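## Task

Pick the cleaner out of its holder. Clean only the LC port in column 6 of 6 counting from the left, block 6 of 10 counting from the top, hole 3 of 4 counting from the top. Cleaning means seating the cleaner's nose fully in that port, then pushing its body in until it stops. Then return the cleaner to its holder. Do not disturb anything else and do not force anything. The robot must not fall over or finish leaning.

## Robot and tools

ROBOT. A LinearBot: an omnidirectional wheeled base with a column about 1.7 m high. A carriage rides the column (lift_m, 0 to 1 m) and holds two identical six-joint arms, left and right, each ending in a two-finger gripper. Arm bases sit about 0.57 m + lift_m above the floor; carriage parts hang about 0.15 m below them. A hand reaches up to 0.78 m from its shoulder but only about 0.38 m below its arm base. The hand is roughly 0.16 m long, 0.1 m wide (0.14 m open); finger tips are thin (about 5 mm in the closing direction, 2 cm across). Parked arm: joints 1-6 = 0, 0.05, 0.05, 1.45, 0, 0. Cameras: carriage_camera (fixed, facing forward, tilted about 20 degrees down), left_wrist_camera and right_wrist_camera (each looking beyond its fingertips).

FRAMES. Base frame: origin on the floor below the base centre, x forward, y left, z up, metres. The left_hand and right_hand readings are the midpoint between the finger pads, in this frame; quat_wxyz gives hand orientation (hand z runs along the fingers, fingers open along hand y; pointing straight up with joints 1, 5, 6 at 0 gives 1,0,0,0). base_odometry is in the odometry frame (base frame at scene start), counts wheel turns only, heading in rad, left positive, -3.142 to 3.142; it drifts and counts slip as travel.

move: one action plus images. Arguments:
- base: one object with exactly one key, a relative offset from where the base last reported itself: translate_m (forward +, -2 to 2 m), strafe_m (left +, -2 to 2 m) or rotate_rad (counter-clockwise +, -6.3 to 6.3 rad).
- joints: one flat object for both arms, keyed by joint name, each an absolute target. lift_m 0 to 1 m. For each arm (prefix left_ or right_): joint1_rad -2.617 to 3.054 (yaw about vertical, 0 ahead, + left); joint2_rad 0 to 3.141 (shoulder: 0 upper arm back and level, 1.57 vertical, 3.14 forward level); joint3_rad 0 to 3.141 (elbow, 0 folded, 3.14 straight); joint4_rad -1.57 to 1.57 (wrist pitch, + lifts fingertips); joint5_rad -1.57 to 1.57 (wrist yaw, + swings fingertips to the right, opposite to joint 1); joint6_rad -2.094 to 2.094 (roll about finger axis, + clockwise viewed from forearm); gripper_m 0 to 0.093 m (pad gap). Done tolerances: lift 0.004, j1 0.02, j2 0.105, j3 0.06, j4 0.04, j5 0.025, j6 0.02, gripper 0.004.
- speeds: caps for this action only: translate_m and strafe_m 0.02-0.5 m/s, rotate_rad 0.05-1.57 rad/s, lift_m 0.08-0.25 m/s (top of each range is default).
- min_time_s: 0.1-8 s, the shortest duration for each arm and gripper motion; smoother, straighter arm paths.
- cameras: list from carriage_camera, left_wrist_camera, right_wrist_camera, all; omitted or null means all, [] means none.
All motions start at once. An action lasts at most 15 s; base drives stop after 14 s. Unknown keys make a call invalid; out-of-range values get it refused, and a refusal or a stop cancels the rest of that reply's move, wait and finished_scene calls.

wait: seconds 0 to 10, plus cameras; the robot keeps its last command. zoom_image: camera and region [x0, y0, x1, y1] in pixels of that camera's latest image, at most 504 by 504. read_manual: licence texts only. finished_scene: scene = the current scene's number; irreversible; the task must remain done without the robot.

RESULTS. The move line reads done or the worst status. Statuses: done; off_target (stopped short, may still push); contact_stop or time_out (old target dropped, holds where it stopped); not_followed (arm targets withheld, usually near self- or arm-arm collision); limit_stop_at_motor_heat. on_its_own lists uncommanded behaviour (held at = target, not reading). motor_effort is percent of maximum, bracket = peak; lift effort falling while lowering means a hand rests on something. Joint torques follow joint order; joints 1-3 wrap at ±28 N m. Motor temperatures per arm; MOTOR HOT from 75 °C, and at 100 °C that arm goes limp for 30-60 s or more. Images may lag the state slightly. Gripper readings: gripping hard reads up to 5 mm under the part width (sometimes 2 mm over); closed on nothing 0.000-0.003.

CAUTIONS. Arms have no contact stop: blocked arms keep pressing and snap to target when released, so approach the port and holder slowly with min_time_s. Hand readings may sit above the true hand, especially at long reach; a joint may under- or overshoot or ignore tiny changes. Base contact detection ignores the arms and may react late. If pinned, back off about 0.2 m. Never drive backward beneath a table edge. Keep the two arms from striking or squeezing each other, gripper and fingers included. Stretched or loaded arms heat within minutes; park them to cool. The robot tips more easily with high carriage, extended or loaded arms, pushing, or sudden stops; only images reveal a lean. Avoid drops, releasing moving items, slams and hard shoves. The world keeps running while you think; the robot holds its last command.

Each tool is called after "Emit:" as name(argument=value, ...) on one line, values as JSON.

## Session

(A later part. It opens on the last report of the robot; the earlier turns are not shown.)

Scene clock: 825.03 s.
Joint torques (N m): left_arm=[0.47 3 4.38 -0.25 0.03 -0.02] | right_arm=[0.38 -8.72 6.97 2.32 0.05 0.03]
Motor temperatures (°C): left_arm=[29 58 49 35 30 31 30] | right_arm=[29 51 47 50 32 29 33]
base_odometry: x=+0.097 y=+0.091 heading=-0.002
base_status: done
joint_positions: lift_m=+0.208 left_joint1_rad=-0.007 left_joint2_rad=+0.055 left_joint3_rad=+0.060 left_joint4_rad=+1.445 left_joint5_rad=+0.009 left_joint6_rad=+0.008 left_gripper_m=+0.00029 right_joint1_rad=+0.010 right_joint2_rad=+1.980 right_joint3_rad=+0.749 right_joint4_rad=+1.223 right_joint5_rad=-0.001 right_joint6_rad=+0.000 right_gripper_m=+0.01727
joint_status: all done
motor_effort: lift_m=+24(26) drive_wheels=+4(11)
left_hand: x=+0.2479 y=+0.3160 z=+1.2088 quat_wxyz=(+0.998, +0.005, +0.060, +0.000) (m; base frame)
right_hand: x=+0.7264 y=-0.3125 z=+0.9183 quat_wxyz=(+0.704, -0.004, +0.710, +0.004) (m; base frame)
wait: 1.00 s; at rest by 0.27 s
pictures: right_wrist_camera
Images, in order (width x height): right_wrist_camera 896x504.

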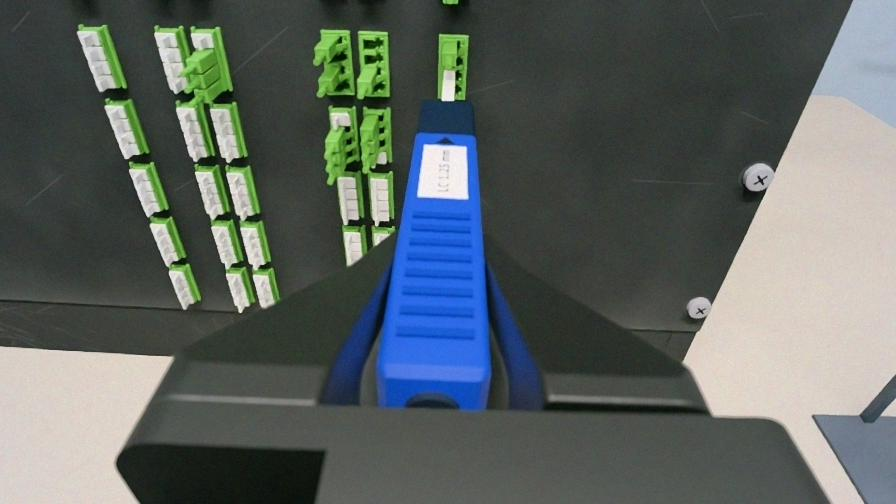

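Emit:
move(joints={"lift_m": 0.2070, "right_joint4_rad": 1.224}, cameras=[], min_time_s=1.0)

Emit:
move(joints={"lift_m": 0.2058, "right_joint4_rad": 1.231}, cameras=["right_wrist_camera"], min_time_s=1.0)

Emit:
wait(seconds=1, cameras=["right_wrist_camera"])

Emit:
zoom_image(camera="right_wrist_camera", region=[430, 30, 475, 105])

Scene clock: 868.43 s.
Joint torques (N m): left_arm=[0.46 2.96 4.45 -0.25 0.04 -0.02] | right_arm=[0.38 -8.72 6.98 2.37 0.06 0.03]
Motor temperatures (°C): left_arm=[29 56 48 34 30 31 30] | right_arm=[29 51 46 53 32 29 33]
move: done
base_odometry: x=+0.097 y=+0.091 heading=-0.002
base_status: not commanded
joint_positions: lift_m=+0.207 left_joint1_rad=-0.007 left_joint2_rad=+0.054 left_joint3_rad=+0.059 left_joint4_rad=+1.445 left_joint5_rad=+0.009 left_joint6_rad=+0.008 left_gripper_m=+0.00029 right_joint1_rad=+0.010 right_joint2_rad=+1.980 right_joint3_rad=+0.749 right_joint4_rad=+1.225 right_joint5_rad=-0.001 right_joint6_rad=+0.000 right_gripper_m=+0.01727
joint_status: all done
motor_effort: lift_m=+20(20) drive_wheels=+4(4)
left_hand: x=+0.2480 y=+0.3160 z=+1.2080 quat_wxyz=(+0.998, +0.005, +0.060, +0.000) (m; base frame)
right_hand: x=+0.7264 y=-0.3125 z=+0.9183 quat_wxyz=(+0.705, -0.004, +0.709, +0.004) (m; base frame)
pictures: none
No camera images: "cameras" was empty.

Scene clock: 869.73 s.
Joint torques (N m): left_arm=[0.49 3.06 4.49 -0.23 0.03 -0.01] | right_arm=[0.38 -8.7 6.95 2.4 0.06 0.02]
Motor temperatures (°C): left_arm=[29 56 48 34 30 31 30] | right_arm=[29 51 46 53 32 29 33]
move: done
base_odometry: x=+0.097 y=+0.091 heading=-0.002
base_status: not commanded
joint_positions: lift_m=+0.206 left_joint1_rad=-0.007 left_joint2_rad=+0.054 left_joint3_rad=+0.058 left_joint4_rad=+1.445 left_joint5_rad=+0.009 left_joint6_rad=+0.008 left_gripper_m=+0.00029 right_joint1_rad=+0.010 right_joint2_rad=+1.980 right_joint3_rad=+0.749 right_joint4_rad=+1.229 right_joint5_rad=-0.001 right_joint6_rad=+0.000 right_gripper_m=+0.01727
joint_status: all done
motor_effort: lift_m=+19(20) drive_wheels=+4(4)
left_hand: x=+0.2480 y=+0.3160 z=+1.2066 quat_wxyz=(+0.998, +0.005, +0.060, +0.000) (m; base frame)
right_hand: x=+0.7264 y=-0.3125 z=+0.9181 quat_wxyz=(+0.707, -0.004, +0.708, +0.004) (m; base frame)
pictures: right_wrist_camera
Images, in order (width x height): right_wrist_camera 896x504.

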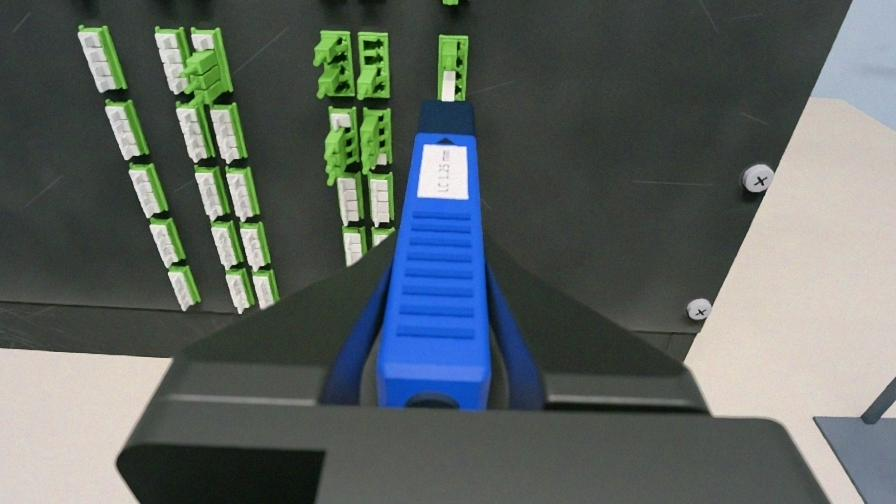

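Scene clock: 870.73 s.
Joint torques (N m): left_arm=[0.51 3.06 4.55 -0.23 0.04 -0.01] | right_arm=[0.36 -8.7 6.97 2.4 0.06 0.02]
Motor temperatures (°C): left_arm=[29 56 48 34 30 31 30] | right_arm=[29 51 46 53 32 29 33]
base_odometry: x=+0.097 y=+0.091 heading=-0.002
base_status: not commanded
joint_positions: lift_m=+0.206 left_joint1_rad=-0.007 left_joint2_rad=+0.054 left_joint3_rad=+0.058 left_joint4_rad=+1.445 left_joint5_rad=+0.009 left_joint6_rad=+0.008 left_gripper_m=+0.00029 right_joint1_rad=+0.010 right_joint2_rad=+1.980 right_joint3_rad=+0.749 right_joint4_rad=+1.229 right_joint5_rad=-0.001 right_joint6_rad=+0.000 right_gripper_m=+0.01727
joint_status: all done
motor_effort: lift_m=+19(20) drive_wheels=+4(4)
left_hand: x=+0.2480 y=+0.3160 z=+1.2066 quat_wxyz=(+0.998, +0.005, +0.060, +0.000) (m; base frame)
right_hand: x=+0.7264 y=-0.3125 z=+0.9181 quat_wxyz=(+0.707, -0.004, +0.708, +0.004) (m; base frame)
wait: 1.00 s; at rest by 0.27 s
pictures: right_wrist_camera
Images, in order (width x height): right_wrist_camera 896x504.

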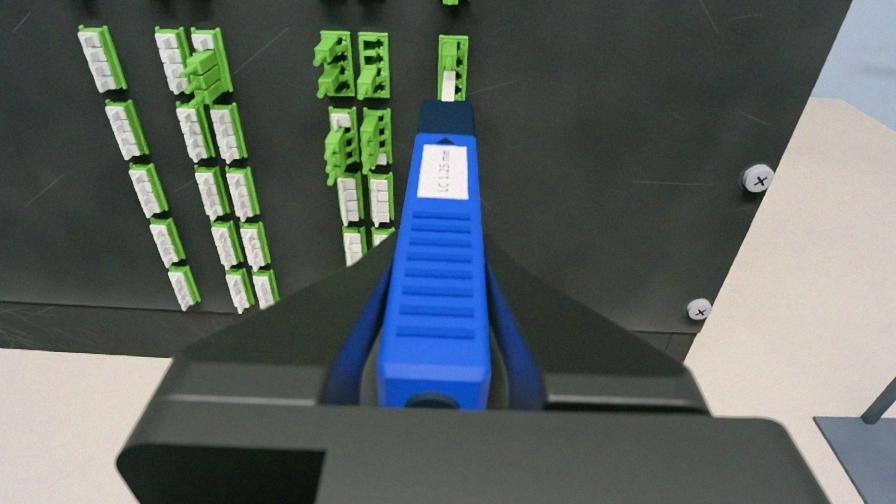

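Scaled by 6.720 from the camera's 896x504 image, which has a finer 1280x720 frame.

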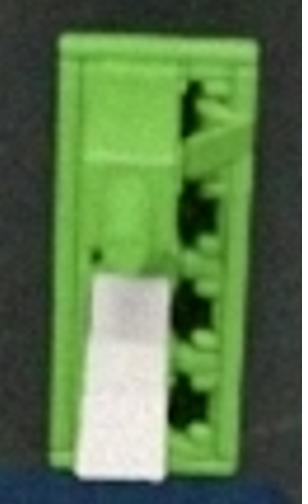

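Emit:
move(joints={"lift_m": 0.2046, "right_joint4_rad": 1.238}, cameras=[], min_time_s=1.0)

Emit:
move(joints={"lift_m": 0.2034, "right_joint4_rad": 1.244}, cameras=[], min_time_s=1.0)

Emit:
wait(seconds=1, cameras=["right_wrist_camera"])

Emit:
zoom_image(camera="right_wrist_camera", region=[430, 30, 475, 105])

Scene clock: 874.53 s.
Joint torques (N m): left_arm=[0.51 3.12 4.59 -0.25 0.03 -0.01] | right_arm=[0.38 -8.72 6.95 2.43 0.05 0.03]
Motor temperatures (°C): left_arm=[29 56 49 34 30 31 30] | right_arm=[29 51 46 53 32 29 33]
move: done
base_odometry: x=+0.097 y=+0.091 heading=-0.002
base_status: not commanded
joint_positions: lift_m=+0.205 left_joint1_rad=-0.007 left_joint2_rad=+0.053 left_joint3_rad=+0.058 left_joint4_rad=+1.445 left_joint5_rad=+0.009 left_joint6_rad=+0.008 left_gripper_m=+0.00029 right_joint1_rad=+0.010 right_joint2_rad=+1.980 right_joint3_rad=+0.749 right_joint4_rad=+1.233 right_joint5_rad=-0.001 right_joint6_rad=+0.000 right_gripper_m=+0.01727
joint_status: all done
motor_effort: lift_m=+19(20) drive_wheels=+4(4)
left_hand: x=+0.2480 y=+0.3160 z=+1.2052 quat_wxyz=(+0.998, +0.005, +0.060, +0.000) (m; base frame)
right_hand: x=+0.7264 y=-0.3125 z=+0.9179 quat_wxyz=(+0.708, -0.004, +0.706, +0.004) (m; base frame)
pictures: none
No camera images: "cameras" was empty.

Scene clock: 875.83 s.
Joint torques (N m): left_arm=[0.47 3.18 4.67 -0.24 0.04 -0.03] | right_arm=[0.38 -8.73 6.98 2.45 0.06 0.03]
Motor temperatures (°C): left_arm=[29 56 49 34 30 31 30] | right_arm=[29 51 46 53 32 29 33]
move: done
base_odometry: x=+0.097 y=+0.091 heading=-0.002
base_status: not commanded
joint_positions: lift_m=+0.204 left_joint1_rad=-0.007 left_joint2_rad=+0.052 left_joint3_rad=+0.057 left_joint4_rad=+1.445 left_joint5_rad=+0.009 left_joint6_rad=+0.008 left_gripper_m=+0.00029 right_joint1_rad=+0.010 right_joint2_rad=+1.980 right_joint3_rad=+0.749 right_joint4_rad=+1.237 right_joint5_rad=-0.001 right_joint6_rad=+0.000 right_gripper_m=+0.01727
joint_status: all done
motor_effort: lift_m=+19(21) drive_wheels=+4(4)
left_hand: x=+0.2481 y=+0.3160 z=+1.2038 quat_wxyz=(+0.998, +0.005, +0.061, +0.000) (m; base frame)
right_hand: x=+0.7264 y=-0.3125 z=+0.9177 quat_wxyz=(+0.709, -0.004, +0.705, +0.004) (m; base frame)
pictures: none
No camera images: "cameras" was empty.

Scene clock: 876.83 s.
Joint torques (N m): left_arm=[0.49 3.18 4.62 -0.25 0.02 -0.02] | right_arm=[0.38 -8.72 6.97 2.45 0.06 0.02]
Motor temperatures (°C): left_arm=[29 56 49 33 30 31 30] | right_arm=[29 51 46 53 32 29 33]
base_odometry: x=+0.097 y=+0.091 heading=-0.002
base_status: not commanded
joint_positions: lift_m=+0.204 left_joint1_rad=-0.007 left_joint2_rad=+0.052 left_joint3_rad=+0.057 left_joint4_rad=+1.445 left_joint5_rad=+0.009 left_joint6_rad=+0.008 left_gripper_m=+0.00029 right_joint1_rad=+0.010 right_joint2_rad=+1.980 right_joint3_rad=+0.749 right_joint4_rad=+1.237 right_joint5_rad=-0.001 right_joint6_rad=+0.000 right_gripper_m=+0.01727
joint_status: all done
motor_effort: lift_m=+20(21) drive_wheels=+4(4)
left_hand: x=+0.2481 y=+0.3160 z=+1.2038 quat_wxyz=(+0.998, +0.005, +0.061, +0.000) (m; base frame)
right_hand: x=+0.7264 y=-0.3125 z=+0.9177 quat_wxyz=(+0.709, -0.004, +0.705, +0.004) (m; base frame)
wait: 1.00 s; at rest by 0.27 s
pictures: right_wrist_camera
Images, in order (width x height): right_wrist_camera 896x504.

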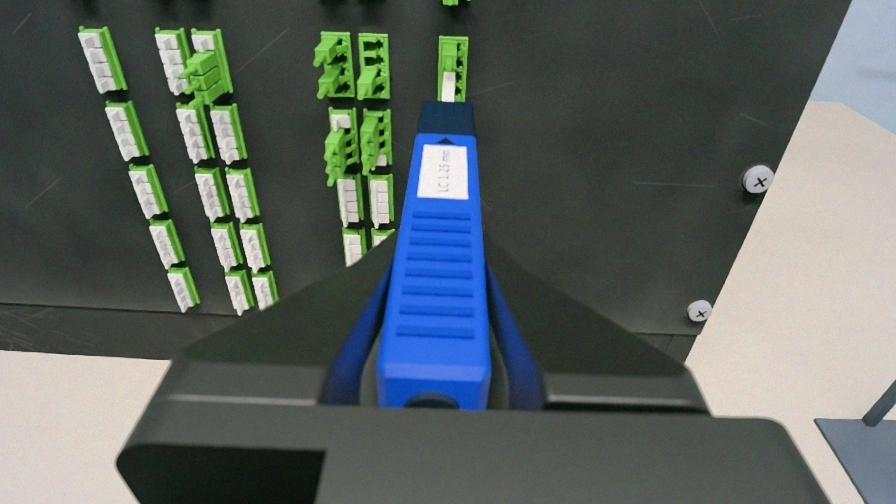

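Scaled by 6.720 from the camera's 896x504 image, which has a finer 1280x720 frame.

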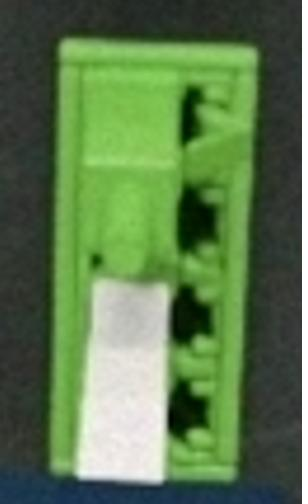

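Emit:
move(joints={"lift_m": 0.2034, "right_joint4_rad": 1.250}, cameras=[], min_time_s=1.0)

Emit:
wait(seconds=1, cameras=["right_wrist_camera"])

Emit:
zoom_image(camera="right_wrist_camera", region=[430, 30, 475, 105])

Scene clock: 882.47 s.
Joint torques (N m): left_arm=[0.49 3.17 4.66 -0.24 0.03 -0.02] | right_arm=[0.39 -8.72 6.97 2.5 0.06 0.02]
Motor temperatures (°C): left_arm=[29 56 49 33 30 31 30] | right_arm=[29 51 46 52 32 29 33]
move: done
base_odometry: x=+0.097 y=+0.091 heading=-0.002
base_status: not commanded
joint_positions: lift_m=+0.204 left_joint1_rad=-0.007 left_joint2_rad=+0.052 left_joint3_rad=+0.057 left_joint4_rad=+1.445 left_joint5_rad=+0.009 left_joint6_rad=+0.008 left_gripper_m=+0.00029 right_joint1_rad=+0.010 right_joint2_rad=+1.980 right_joint3_rad=+0.749 right_joint4_rad=+1.237 right_joint5_rad=-0.001 right_joint6_rad=+0.000 right_gripper_m=+0.01727
joint_status: all done
motor_effort: lift_m=+19(20) drive_wheels=+4(4)
left_hand: x=+0.2481 y=+0.3160 z=+1.2038 quat_wxyz=(+0.998, +0.005, +0.061, +0.000) (m; base frame)
right_hand: x=+0.7264 y=-0.3125 z=+0.9177 quat_wxyz=(+0.709, -0.004, +0.705, +0.004) (m; base frame)
pictures: none
No camera images: "cameras" was empty.

Scene clock: 883.47 s.
Joint torques (N m): left_arm=[0.42 3.12 4.67 -0.23 0.03 -0.02] | right_arm=[0.39 -8.7 6.97 2.5 0.06 0.02]
Motor temperatures (°C): left_arm=[29 56 49 33 30 31 30] | right_arm=[29 51 46 52 32 29 33]
base_odometry: x=+0.097 y=+0.091 heading=-0.002
base_status: not commanded
joint_positions: lift_m=+0.204 left_joint1_rad=-0.007 left_joint2_rad=+0.052 left_joint3_rad=+0.057 left_joint4_rad=+1.445 left_joint5_rad=+0.009 left_joint6_rad=+0.008 left_gripper_m=+0.00029 right_joint1_rad=+0.010 right_joint2_rad=+1.980 right_joint3_rad=+0.749 right_joint4_rad=+1.237 right_joint5_rad=-0.001 right_joint6_rad=+0.000 right_gripper_m=+0.01727
joint_status: all done
motor_effort: lift_m=+19(20) drive_wheels=+4(4)
left_hand: x=+0.2481 y=+0.3160 z=+1.2038 quat_wxyz=(+0.998, +0.005, +0.061, +0.000) (m; base frame)
right_hand: x=+0.7264 y=-0.3125 z=+0.9177 quat_wxyz=(+0.709, -0.004, +0.705, +0.004) (m; base frame)
wait: 1.00 s; at rest by 0.27 s
pictures: right_wrist_camera
Images, in order (width x height): right_wrist_camera 896x504.

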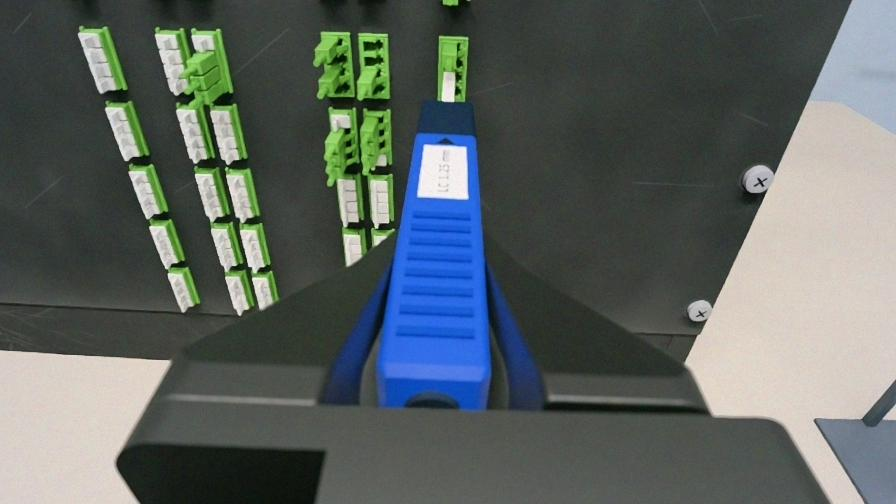

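Scaled by 6.720 from the camera's 896x504 image, which has a finer 1280x720 frame.

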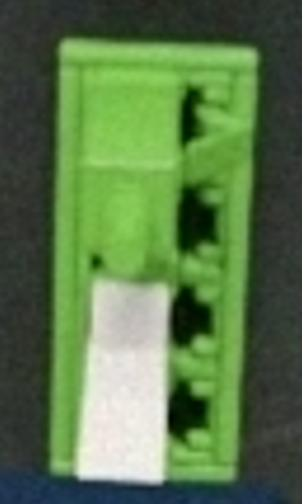

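Emit:
zoom_image(camera="right_wrist_camera", region=[0, 280, 120, 370])

Emit:
zoom_image(camera="right_wrist_camera", region=[600, 290, 720, 380])

Scaled by 4.200 from the camera's 896x504 image, which has a finer 1280x720 frame.

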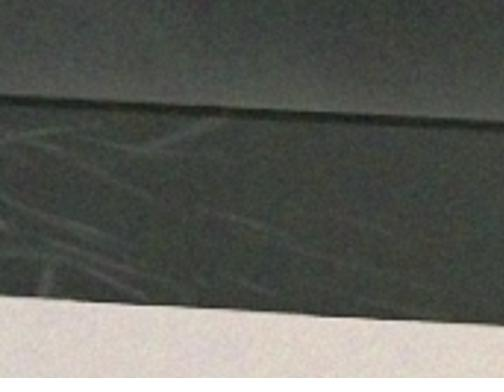

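Scaled by 4.200 from the camera's 896x504 image, which has a finer 1280x720 frame.

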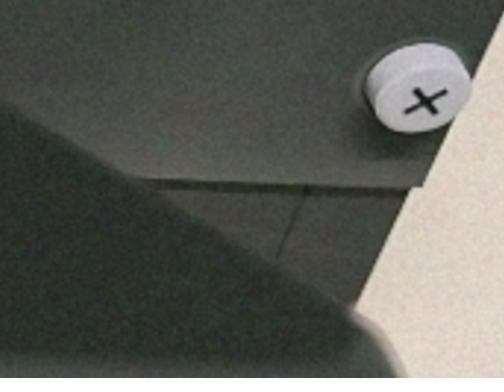

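Emit:
move(joints={"lift_m": 0.2042, "right_joint4_rad": 1.246}, cameras=[], min_time_s=0.5)

Emit:
move(joints={"lift_m": 0.2050}, cameras=[])

Emit:
move(joints={"lift_m": 0.2058}, cameras=[])

Emit:
wait(seconds=0.8, cameras=["right_wrist_camera"])

Emit:
zoom_image(camera="right_wrist_camera", region=[430, 30, 475, 105])

Scene clock: 923.43 s.
Joint torques (N m): left_arm=[0.47 3.18 4.64 -0.24 0.04 -0.02] | right_arm=[0.39 -8.72 6.98 2.46 0.06 0.02]
Motor temperatures (°C): left_arm=[29 55 49 33 30 31 30] | right_arm=[29 51 46 51 32 29 33]
move: done
base_odometry: x=+0.097 y=+0.091 heading=-0.002
base_status: not commanded
joint_positions: lift_m=+0.204 left_joint1_rad=-0.007 left_joint2_rad=+0.052 left_joint3_rad=+0.057 left_joint4_rad=+1.445 left_joint5_rad=+0.009 left_joint6_rad=+0.008 left_gripper_m=+0.00029 right_joint1_rad=+0.010 right_joint2_rad=+1.980 right_joint3_rad=+0.749 right_joint4_rad=+1.238 right_joint5_rad=-0.001 right_joint6_rad=+0.000 right_gripper_m=+0.01727
joint_status: all done
motor_effort: lift_m=+24(26) drive_wheels=+4(4)
left_hand: x=+0.2481 y=+0.3160 z=+1.2040 quat_wxyz=(+0.998, +0.005, +0.061, +0.000) (m; base frame)
right_hand: x=+0.7264 y=-0.3125 z=+0.9181 quat_wxyz=(+0.710, -0.004, +0.704, +0.004) (m; base frame)
pictures: none
No camera images: "cameras" was empty.

Scene clock: 923.73 s.
Joint torques (N m): left_arm=[0.44 3.17 4.64 -0.24 0.05 -0.01] | right_arm=[0.38 -8.76 7.04 2.45 0.06 0.03]
Motor temperatures (°C): left_arm=[29 55 49 33 30 31 30] | right_arm=[29 51 46 51 32 29 33]
move: done
base_odometry: x=+0.097 y=+0.091 heading=-0.002
base_status: not commanded
joint_positions: lift_m=+0.205 left_joint1_rad=-0.007 left_joint2_rad=+0.052 left_joint3_rad=+0.057 left_joint4_rad=+1.445 left_joint5_rad=+0.009 left_joint6_rad=+0.008 left_gripper_m=+0.00029 right_joint1_rad=+0.010 right_joint2_rad=+1.980 right_joint3_rad=+0.749 right_joint4_rad=+1.238 right_joint5_rad=-0.001 right_joint6_rad=+0.000 right_gripper_m=+0.01727
joint_status: all done
motor_effort: lift_m=+25(27) drive_wheels=+4(4)
left_hand: x=+0.2481 y=+0.3160 z=+1.2047 quat_wxyz=(+0.998, +0.005, +0.061, +0.000) (m; base frame)
right_hand: x=+0.7264 y=-0.3125 z=+0.9186 quat_wxyz=(+0.710, -0.004, +0.705, +0.004) (m; base frame)
pictures: none
No camera images: "cameras" was empty.

Scene clock: 924.03 s.
Joint torques (N m): left_arm=[0.46 3.19 4.66 -0.23 0.04 -0.02] | right_arm=[0.42 -8.75 6.97 2.45 0.05 0.02]
Motor temperatures (°C): left_arm=[29 55 49 33 30 31 30] | right_arm=[29 51 46 51 32 29 33]
move: done
base_odometry: x=+0.097 y=+0.091 heading=-0.002
base_status: not commanded
joint_positions: lift_m=+0.205 left_joint1_rad=-0.007 left_joint2_rad=+0.052 left_joint3_rad=+0.057 left_joint4_rad=+1.445 left_joint5_rad=+0.009 left_joint6_rad=+0.008 left_gripper_m=+0.00029 right_joint1_rad=+0.010 right_joint2_rad=+1.980 right_joint3_rad=+0.749 right_joint4_rad=+1.236 right_joint5_rad=-0.001 right_joint6_rad=+0.000 right_gripper_m=+0.01727
joint_status: all done
motor_effort: lift_m=+26(28) drive_wheels=+4(4)
left_hand: x=+0.2481 y=+0.3160 z=+1.2054 quat_wxyz=(+0.998, +0.005, +0.061, +0.000) (m; base frame)
right_hand: x=+0.7264 y=-0.3125 z=+0.9191 quat_wxyz=(+0.709, -0.004, +0.705, +0.004) (m; base frame)
pictures: none
No camera images: "cameras" was empty.

Scene clock: 924.83 s.
Joint torques (N m): left_arm=[0.49 3.15 4.67 -0.25 0.03 -0.02] | right_arm=[0.34 -8.72 6.95 2.48 0.06 0.03]
Motor temperatures (°C): left_arm=[29 55 49 33 30 31 30] | right_arm=[29 51 46 51 32 29 33]
base_odometry: x=+0.097 y=+0.091 heading=-0.002
base_status: not commanded
joint_positions: lift_m=+0.205 left_joint1_rad=-0.007 left_joint2_rad=+0.052 left_joint3_rad=+0.057 left_joint4_rad=+1.445 left_joint5_rad=+0.009 left_joint6_rad=+0.008 left_gripper_m=+0.00029 right_joint1_rad=+0.010 right_joint2_rad=+1.980 right_joint3_rad=+0.749 right_joint4_rad=+1.236 right_joint5_rad=-0.001 right_joint6_rad=+0.000 right_gripper_m=+0.01727
joint_status: all done
motor_effort: lift_m=+26(28) drive_wheels=+4(4)
left_hand: x=+0.2481 y=+0.3160 z=+1.2054 quat_wxyz=(+0.998, +0.005, +0.061, +0.000) (m; base frame)
right_hand: x=+0.7264 y=-0.3125 z=+0.9191 quat_wxyz=(+0.709, -0.004, +0.705, +0.004) (m; base frame)
wait: 0.80 s; at rest by 0.27 s
pictures: right_wrist_camera
Images, in order (width x height): right_wrist_camera 896x504.

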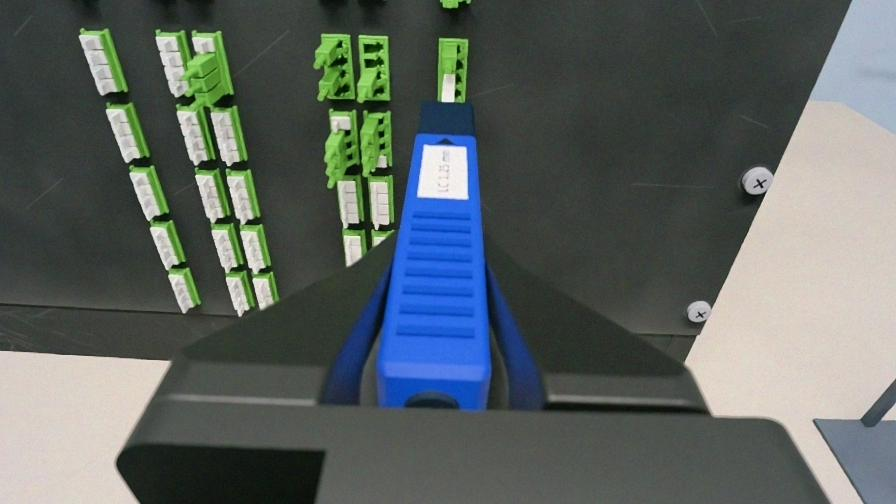

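Scaled by 6.720 from the camera's 896x504 image, which has a finer 1280x720 frame.

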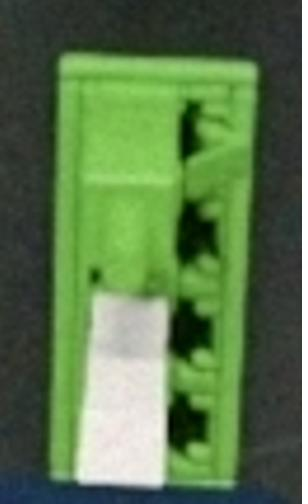

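Emit:
zoom_image(camera="right_wrist_camera", region=[310, 25, 400, 105])

Emit:
zoom_image(camera="right_wrist_camera", region=[425, 0, 485, 60])

Scaled by 5.600 from the camera's 896x504 image, which has a finer 1280x720 frame.

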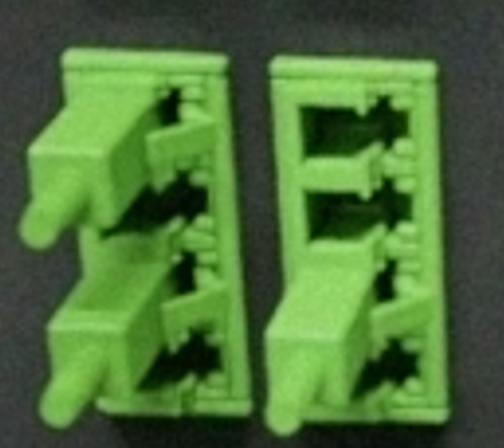

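Scaled by 8.400 from the camera's 896x504 image, which has a finer 1280x720 frame.

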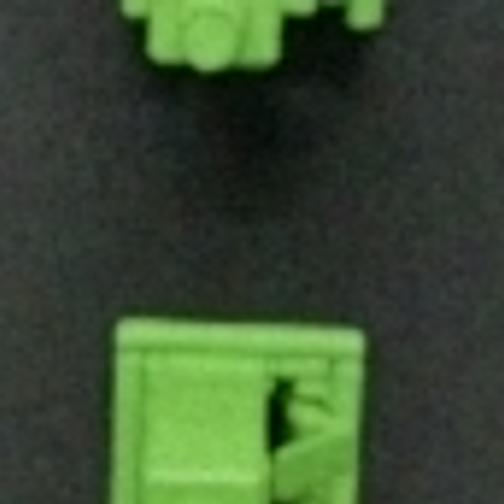

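Emit:
zoom_image(camera="right_wrist_camera", region=[354, 30, 394, 70])

Emit:
zoom_image(camera="right_wrist_camera", region=[434, 54, 474, 94])

Scaled by 12.600 from the camera's 896x504 image, which has a finer 1280x720 frame.

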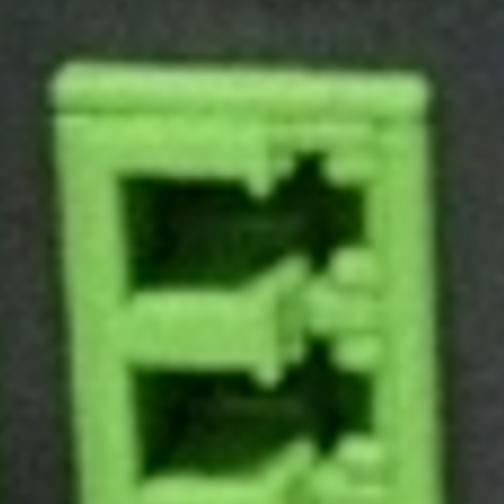

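Scaled by 12.600 from the camera's 896x504 image, which has a finer 1280x720 frame.

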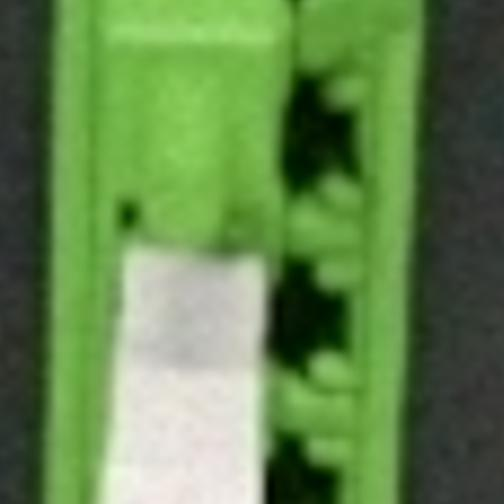

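Emit:
zoom_image(camera="right_wrist_camera", region=[436, 34, 472, 64])

Emit:
zoom_image(camera="right_wrist_camera", region=[350, 60, 400, 105])

Scaled by 14.000 from the camera's 896x504 image, which has a finer 1280x720 frame.

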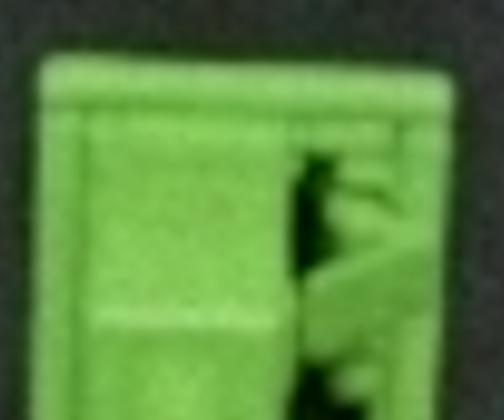

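Scaled by 10.080 from the camera's 896x504 image, which has a finer 1280x720 frame.

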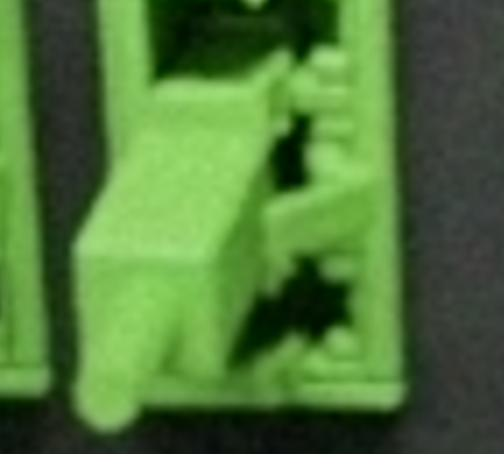

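Emit:
zoom_image(camera="right_wrist_camera", region=[358, 62, 388, 87])

Emit:
zoom_image(camera="right_wrist_camera", region=[438, 66, 468, 91])

Scaled by 16.800 from the camera's 896x504 image, which has a finer 1280x720 frame.

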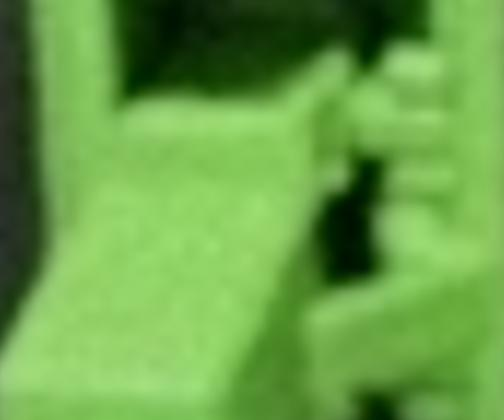

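Scaled by 16.800 from the camera's 896x504 image, which has a finer 1280x720 frame.

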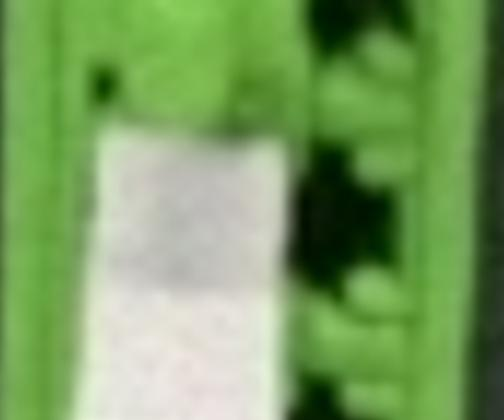

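Emit:
move(joints={"lift_m": 0.2074, "right_joint3_rad": 0.755, "right_joint4_rad": 1.254}, cameras=[], min_time_s=1.5)

Emit:
move(joints={"lift_m": 0.2089, "right_joint3_rad": 0.735, "right_joint4_rad": 1.264}, cameras=[], min_time_s=1.5)

Emit:
wait(seconds=1, cameras=["right_wrist_camera"])

Emit:
zoom_image(camera="right_wrist_camera", region=[430, 30, 475, 105])

Scene clock: 1044.63 s.
Joint torques (N m): left_arm=[0.5 3.15 4.63 -0.24 0.04 -0.01] | right_arm=[0.36 -8.72 5.37 2.59 0.06 0.03]
Motor temperatures (°C): left_arm=[29 51 48 31 30 31 30] | right_arm=[29 51 47 50 32 29 33]
move: done
base_odometry: x=+0.097 y=+0.091 heading=-0.002
base_status: not commanded
joint_positions: lift_m=+0.207 left_joint1_rad=-0.007 left_joint2_rad=+0.052 left_joint3_rad=+0.057 left_joint4_rad=+1.445 left_joint5_rad=+0.009 left_joint6_rad=+0.008 left_gripper_m=+0.00029 right_joint1_rad=+0.010 right_joint2_rad=+1.980 right_joint3_rad=+0.747 right_joint4_rad=+1.233 right_joint5_rad=-0.001 right_joint6_rad=+0.000 right_gripper_m=+0.01727
joint_status: all done
motor_effort: lift_m=+26(29) drive_wheels=+4(4)
left_hand: x=+0.2481 y=+0.3160 z=+1.2070 quat_wxyz=(+0.998, +0.005, +0.061, +0.000) (m; base frame)
right_hand: x=+0.7260 y=-0.3125 z=+0.9192 quat_wxyz=(+0.707, -0.004, +0.707, +0.004) (m; base frame)
pictures: none
No camera images: "cameras" was empty.

Scene clock: 1046.43 s.
Joint torques (N m): left_arm=[0.5 3.17 4.66 -0.24 0.03 -0.02] | right_arm=[0.39 -8.64 5.01 2.52 0.06 0.02]
Motor temperatures (°C): left_arm=[29 51 48 31 30 31 30] | right_arm=[29 51 47 51 32 29 33]
move: done
base_odometry: x=+0.097 y=+0.091 heading=-0.002
base_status: not commanded
joint_positions: lift_m=+0.209 left_joint1_rad=-0.007 left_joint2_rad=+0.052 left_joint3_rad=+0.057 left_joint4_rad=+1.445 left_joint5_rad=+0.009 left_joint6_rad=+0.008 left_gripper_m=+0.00029 right_joint1_rad=+0.010 right_joint2_rad=+1.980 right_joint3_rad=+0.731 right_joint4_rad=+1.250 right_joint5_rad=-0.001 right_joint6_rad=+0.000 right_gripper_m=+0.01727
joint_status: all done
motor_effort: lift_m=+26(29) drive_wheels=+3(4)
left_hand: x=+0.2481 y=+0.3160 z=+1.2086 quat_wxyz=(+0.998, +0.005, +0.061, +0.000) (m; base frame)
right_hand: x=+0.7225 y=-0.3125 z=+0.9185 quat_wxyz=(+0.707, -0.004, +0.707, +0.004) (m; base frame)
pictures: none
No camera images: "cameras" was empty.

Scene clock: 1047.43 s.
Joint torques (N m): left_arm=[0.49 3.12 4.68 -0.25 0.03 -0.02] | right_arm=[0.36 -8.64 5.03 2.53 0.05 0.03]
Motor temperatures (°C): left_arm=[29 51 48 31 30 31 30] | right_arm=[29 51 47 51 32 29 33]
base_odometry: x=+0.097 y=+0.091 heading=-0.002
base_status: not commanded
joint_positions: lift_m=+0.209 left_joint1_rad=-0.007 left_joint2_rad=+0.052 left_joint3_rad=+0.057 left_joint4_rad=+1.445 left_joint5_rad=+0.009 left_joint6_rad=+0.008 left_gripper_m=+0.00029 right_joint1_rad=+0.010 right_joint2_rad=+1.980 right_joint3_rad=+0.731 right_joint4_rad=+1.250 right_joint5_rad=-0.001 right_joint6_rad=+0.000 right_gripper_m=+0.01727
joint_status: all done
motor_effort: lift_m=+26(29) drive_wheels=+3(4)
left_hand: x=+0.2481 y=+0.3160 z=+1.2086 quat_wxyz=(+0.998, +0.005, +0.061, +0.000) (m; base frame)
right_hand: x=+0.7225 y=-0.3125 z=+0.9185 quat_wxyz=(+0.707, -0.004, +0.707, +0.004) (m; base frame)
wait: 1.00 s; at rest by 0.27 s
pictures: right_wrist_camera
Images, in order (width x height): right_wrist_camera 896x504.

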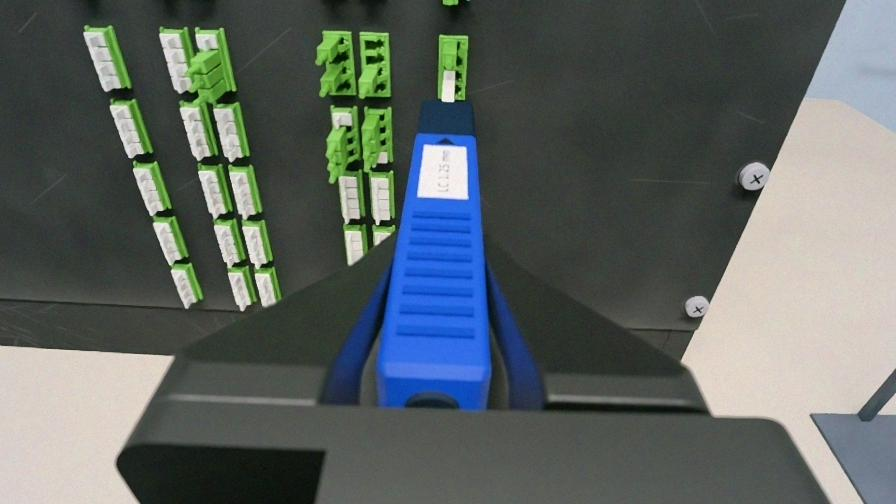

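Scaled by 6.720 from the camera's 896x504 image, which has a finer 1280x720 frame.

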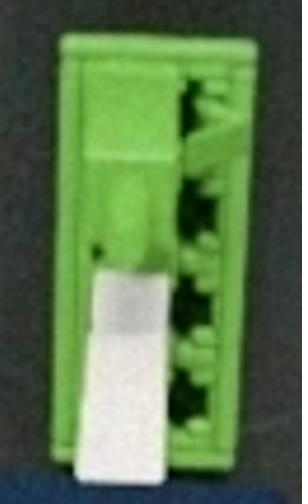

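Emit:
move(joints={"lift_m": 0.2079}, cameras=[])

Emit:
wait(seconds=1, cameras=["right_wrist_camera"])

Emit:
zoom_image(camera="right_wrist_camera", region=[430, 30, 475, 105])

Emit:
move(joints={"lift_m": 0.2069}, cameras=[])

Emit:
wait(seconds=1, cameras=["right_wrist_camera"])

Emit:
zoom_image(camera="right_wrist_camera", region=[430, 30, 475, 105])

Scene clock: 1054.37 s.
Joint torques (N m): left_arm=[0.53 3.14 4.64 -0.25 0.04 0] | right_arm=[0.36 -8.64 5.04 2.5 0.06 0.03]
Motor temperatures (°C): left_arm=[29 51 48 31 30 31 30] | right_arm=[29 51 47 52 32 29 33]
move: done
base_odometry: x=+0.097 y=+0.091 heading=-0.002
base_status: not commanded
joint_positions: lift_m=+0.208 left_joint1_rad=-0.007 left_joint2_rad=+0.052 left_joint3_rad=+0.057 left_joint4_rad=+1.445 left_joint5_rad=+0.009 left_joint6_rad=+0.008 left_gripper_m=+0.00029 right_joint1_rad=+0.010 right_joint2_rad=+1.980 right_joint3_rad=+0.730 right_joint4_rad=+1.252 right_joint5_rad=-0.001 right_joint6_rad=+0.000 right_gripper_m=+0.01727
joint_status: all done
motor_effort: lift_m=+20(21) drive_wheels=+3(3)
left_hand: x=+0.2481 y=+0.3160 z=+1.2082 quat_wxyz=(+0.998, +0.005, +0.061, +0.000) (m; base frame)
right_hand: x=+0.7224 y=-0.3125 z=+0.9186 quat_wxyz=(+0.708, -0.004, +0.706, +0.004) (m; base frame)
pictures: none
No camera images: "cameras" was empty.

Scene clock: 1055.37 s.
Joint torques (N m): left_arm=[0.43 3.17 4.64 -0.24 0.03 -0.01] | right_arm=[0.36 -8.62 5.03 2.49 0.06 0.02]
Motor temperatures (°C): left_arm=[29 51 48 31 30 31 30] | right_arm=[29 51 47 52 32 29 33]
base_odometry: x=+0.097 y=+0.091 heading=-0.002
base_status: not commanded
joint_positions: lift_m=+0.208 left_joint1_rad=-0.007 left_joint2_rad=+0.052 left_joint3_rad=+0.057 left_joint4_rad=+1.445 left_joint5_rad=+0.009 left_joint6_rad=+0.008 left_gripper_m=+0.00029 right_joint1_rad=+0.010 right_joint2_rad=+1.980 right_joint3_rad=+0.730 right_joint4_rad=+1.252 right_joint5_rad=-0.001 right_joint6_rad=+0.000 right_gripper_m=+0.01727
joint_status: all done
motor_effort: lift_m=+21(21) drive_wheels=+3(3)
left_hand: x=+0.2481 y=+0.3160 z=+1.2082 quat_wxyz=(+0.998, +0.005, +0.061, +0.000) (m; base frame)
right_hand: x=+0.7224 y=-0.3125 z=+0.9186 quat_wxyz=(+0.708, -0.004, +0.706, +0.004) (m; base frame)
wait: 1.00 s; at rest by 0.27 s
pictures: right_wrist_camera
Images, in order (width x height): right_wrist_camera 896x504.

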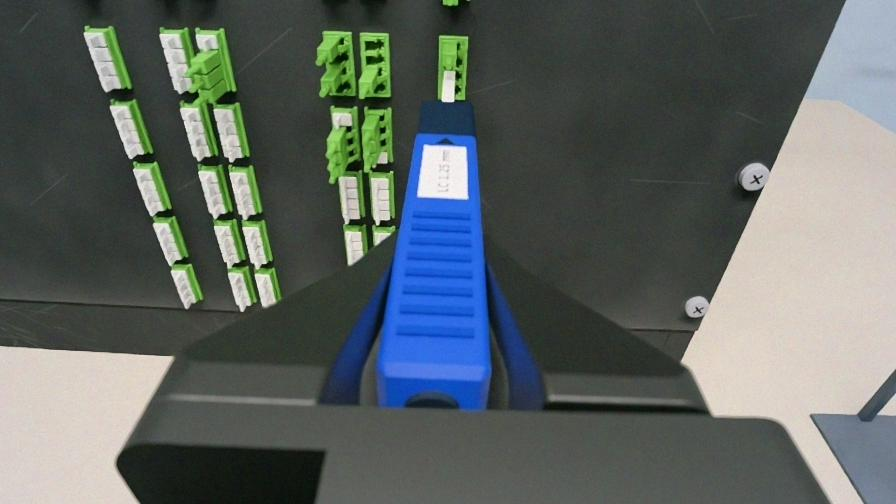

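Scaled by 6.720 from the camera's 896x504 image, which has a finer 1280x720 frame.

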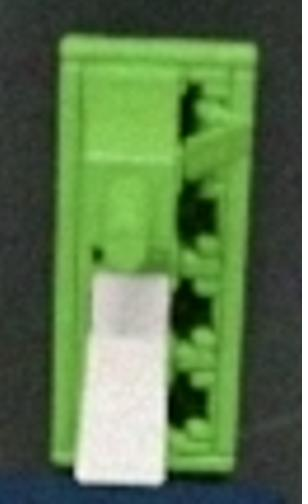

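Scene clock: 1055.67 s.
Joint torques (N m): left_arm=[0.5 3.19 4.71 -0.24 0.02 -0.02] | right_arm=[0.39 -8.64 5.14 2.45 0.06 0.03]
Motor temperatures (°C): left_arm=[29 51 48 31 30 31 30] | right_arm=[29 51 47 52 32 29 33]
move: done
base_odometry: x=+0.097 y=+0.091 heading=-0.002
base_status: not commanded
joint_positions: lift_m=+0.207 left_joint1_rad=-0.007 left_joint2_rad=+0.052 left_joint3_rad=+0.056 left_joint4_rad=+1.445 left_joint5_rad=+0.009 left_joint6_rad=+0.008 left_gripper_m=+0.00029 right_joint1_rad=+0.010 right_joint2_rad=+1.980 right_joint3_rad=+0.729 right_joint4_rad=+1.256 right_joint5_rad=-0.001 right_joint6_rad=+0.000 right_gripper_m=+0.01727
joint_status: all done
motor_effort: lift_m=+20(20) drive_wheels=+3(3)
left_hand: x=+0.2481 y=+0.3160 z=+1.2072 quat_wxyz=(+0.998, +0.005, +0.061, +0.000) (m; base frame)
right_hand: x=+0.7222 y=-0.3125 z=+0.9181 quat_wxyz=(+0.709, -0.004, +0.705, +0.004) (m; base frame)
pictures: none
No camera images: "cameras" was empty.

Scene clock: 1056.67 s.
Joint torques (N m): left_arm=[0.46 3.17 4.68 -0.24 0.03 -0.02] | right_arm=[0.38 -8.62 5.11 2.46 0.06 0.02]
Motor temperatures (°C): left_arm=[29 51 48 31 30 31 30] | right_arm=[29 51 47 52 32 29 33]
base_odometry: x=+0.097 y=+0.091 heading=-0.002
base_status: not commanded
joint_positions: lift_m=+0.207 left_joint1_rad=-0.007 left_joint2_rad=+0.052 left_joint3_rad=+0.056 left_joint4_rad=+1.445 left_joint5_rad=+0.009 left_joint6_rad=+0.008 left_gripper_m=+0.00029 right_joint1_rad=+0.010 right_joint2_rad=+1.980 right_joint3_rad=+0.729 right_joint4_rad=+1.256 right_joint5_rad=-0.001 right_joint6_rad=+0.000 right_gripper_m=+0.01727
joint_status: all done
motor_effort: lift_m=+19(20) drive_wheels=+3(3)
left_hand: x=+0.2481 y=+0.3160 z=+1.2072 quat_wxyz=(+0.998, +0.005, +0.061, +0.000) (m; base frame)
right_hand: x=+0.7222 y=-0.3125 z=+0.9181 quat_wxyz=(+0.709, -0.004, +0.705, +0.004) (m; base frame)
wait: 1.00 s; at rest by 0.27 s
pictures: right_wrist_camera
Images, in order (width x height): right_wrist_camera 896x504.

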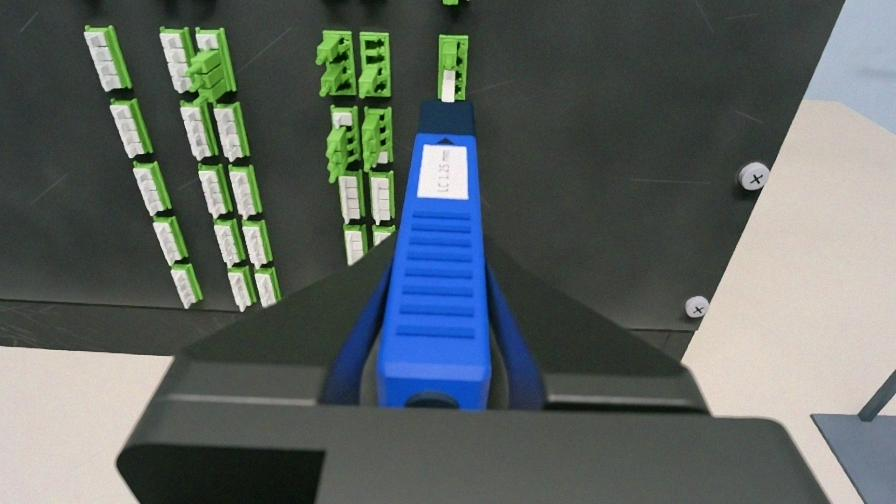

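Scaled by 6.720 from the camera's 896x504 image, which has a finer 1280x720 frame.

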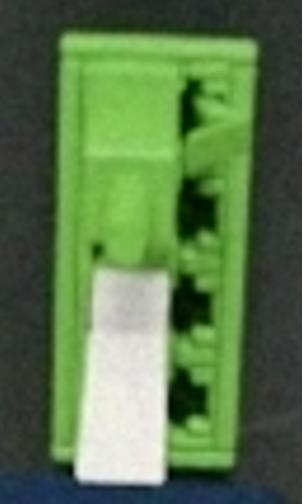

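Emit:
move(joints={"lift_m": 0.2059, "right_joint4_rad": 1.259}, cameras=[])

Emit:
move(joints={"lift_m": 0.2049}, cameras=[])

Emit:
wait(seconds=1, cameras=["right_wrist_camera"])

Emit:
zoom_image(camera="right_wrist_camera", region=[430, 30, 475, 105])

Scene clock: 1060.57 s.
Joint torques (N m): left_arm=[0.5 3.18 4.67 -0.24 0.03 -0.02] | right_arm=[0.38 -8.59 5.18 2.38 0.05 0.02]
Motor temperatures (°C): left_arm=[29 51 48 31 30 31 30] | right_arm=[29 51 47 52 32 29 33]
move: done
base_odometry: x=+0.097 y=+0.091 heading=-0.002
base_status: not commanded
joint_positions: lift_m=+0.206 left_joint1_rad=-0.007 left_joint2_rad=+0.052 left_joint3_rad=+0.056 left_joint4_rad=+1.446 left_joint5_rad=+0.009 left_joint6_rad=+0.008 left_gripper_m=+0.00029 right_joint1_rad=+0.010 right_joint2_rad=+1.980 right_joint3_rad=+0.728 right_joint4_rad=+1.258 right_joint5_rad=-0.001 right_joint6_rad=+0.000 right_gripper_m=+0.01727
joint_status: all done
motor_effort: lift_m=+20(20) drive_wheels=+2(3)
left_hand: x=+0.2481 y=+0.3160 z=+1.2061 quat_wxyz=(+0.998, +0.005, +0.061, +0.000) (m; base frame)
right_hand: x=+0.7220 y=-0.3125 z=+0.9175 quat_wxyz=(+0.710, -0.004, +0.705, +0.004) (m; base frame)
pictures: none
No camera images: "cameras" was empty.

Scene clock: 1060.87 s.
Joint torques (N m): left_arm=[0.53 3.23 4.77 -0.24 0.03 -0.02] | right_arm=[0.39 -8.62 5.19 2.37 0.06 0.02]
Motor temperatures (°C): left_arm=[29 51 48 31 30 31 30] | right_arm=[29 51 47 52 32 29 33]
move: done
base_odometry: x=+0.097 y=+0.091 heading=-0.002
base_status: not commanded
joint_positions: lift_m=+0.205 left_joint1_rad=-0.007 left_joint2_rad=+0.052 left_joint3_rad=+0.056 left_joint4_rad=+1.446 left_joint5_rad=+0.009 left_joint6_rad=+0.008 left_gripper_m=+0.00029 right_joint1_rad=+0.010 right_joint2_rad=+1.980 right_joint3_rad=+0.728 right_joint4_rad=+1.261 right_joint5_rad=-0.001 right_joint6_rad=+0.000 right_gripper_m=+0.01727
joint_status: all done
motor_effort: lift_m=+19(20) drive_wheels=+3(3)
left_hand: x=+0.2481 y=+0.3160 z=+1.2050 quat_wxyz=(+0.998, +0.005, +0.061, +0.000) (m; base frame)
right_hand: x=+0.7219 y=-0.3125 z=+0.9171 quat_wxyz=(+0.710, -0.004, +0.704, +0.004) (m; base frame)
pictures: none
No camera images: "cameras" was empty.

Scene clock: 1061.87 s.
Joint torques (N m): left_arm=[0.47 3.22 4.74 -0.24 0.04 -0.02] | right_arm=[0.38 -8.62 5.22 2.35 0.06 0.02]
Motor temperatures (°C): left_arm=[29 51 48 31 30 31 30] | right_arm=[29 51 47 52 32 29 33]
base_odometry: x=+0.097 y=+0.091 heading=-0.002
base_status: not commanded
joint_positions: lift_m=+0.205 left_joint1_rad=-0.007 left_joint2_rad=+0.052 left_joint3_rad=+0.056 left_joint4_rad=+1.446 left_joint5_rad=+0.009 left_joint6_rad=+0.008 left_gripper_m=+0.00029 right_joint1_rad=+0.010 right_joint2_rad=+1.980 right_joint3_rad=+0.728 right_joint4_rad=+1.261 right_joint5_rad=-0.001 right_joint6_rad=+0.000 right_gripper_m=+0.01727
joint_status: all done
motor_effort: lift_m=+20(20) drive_wheels=+2(3)
left_hand: x=+0.2481 y=+0.3160 z=+1.2050 quat_wxyz=(+0.998, +0.005, +0.061, +0.000) (m; base frame)
right_hand: x=+0.7219 y=-0.3125 z=+0.9171 quat_wxyz=(+0.710, -0.004, +0.704, +0.004) (m; base frame)
wait: 1.00 s; at rest by 0.27 s
pictures: right_wrist_camera
Images, in order (width x height): right_wrist_camera 896x504.

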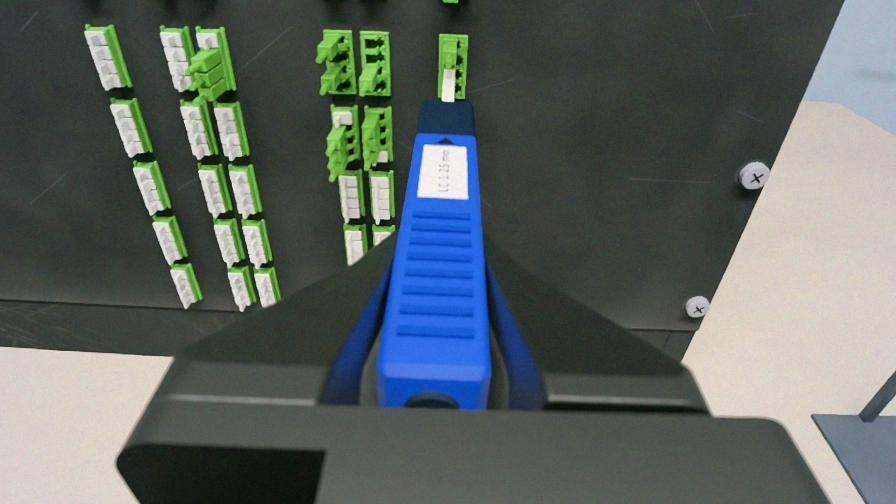

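Scaled by 6.720 from the camera's 896x504 image, which has a finer 1280x720 frame.

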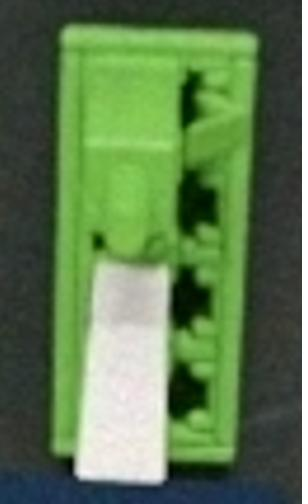

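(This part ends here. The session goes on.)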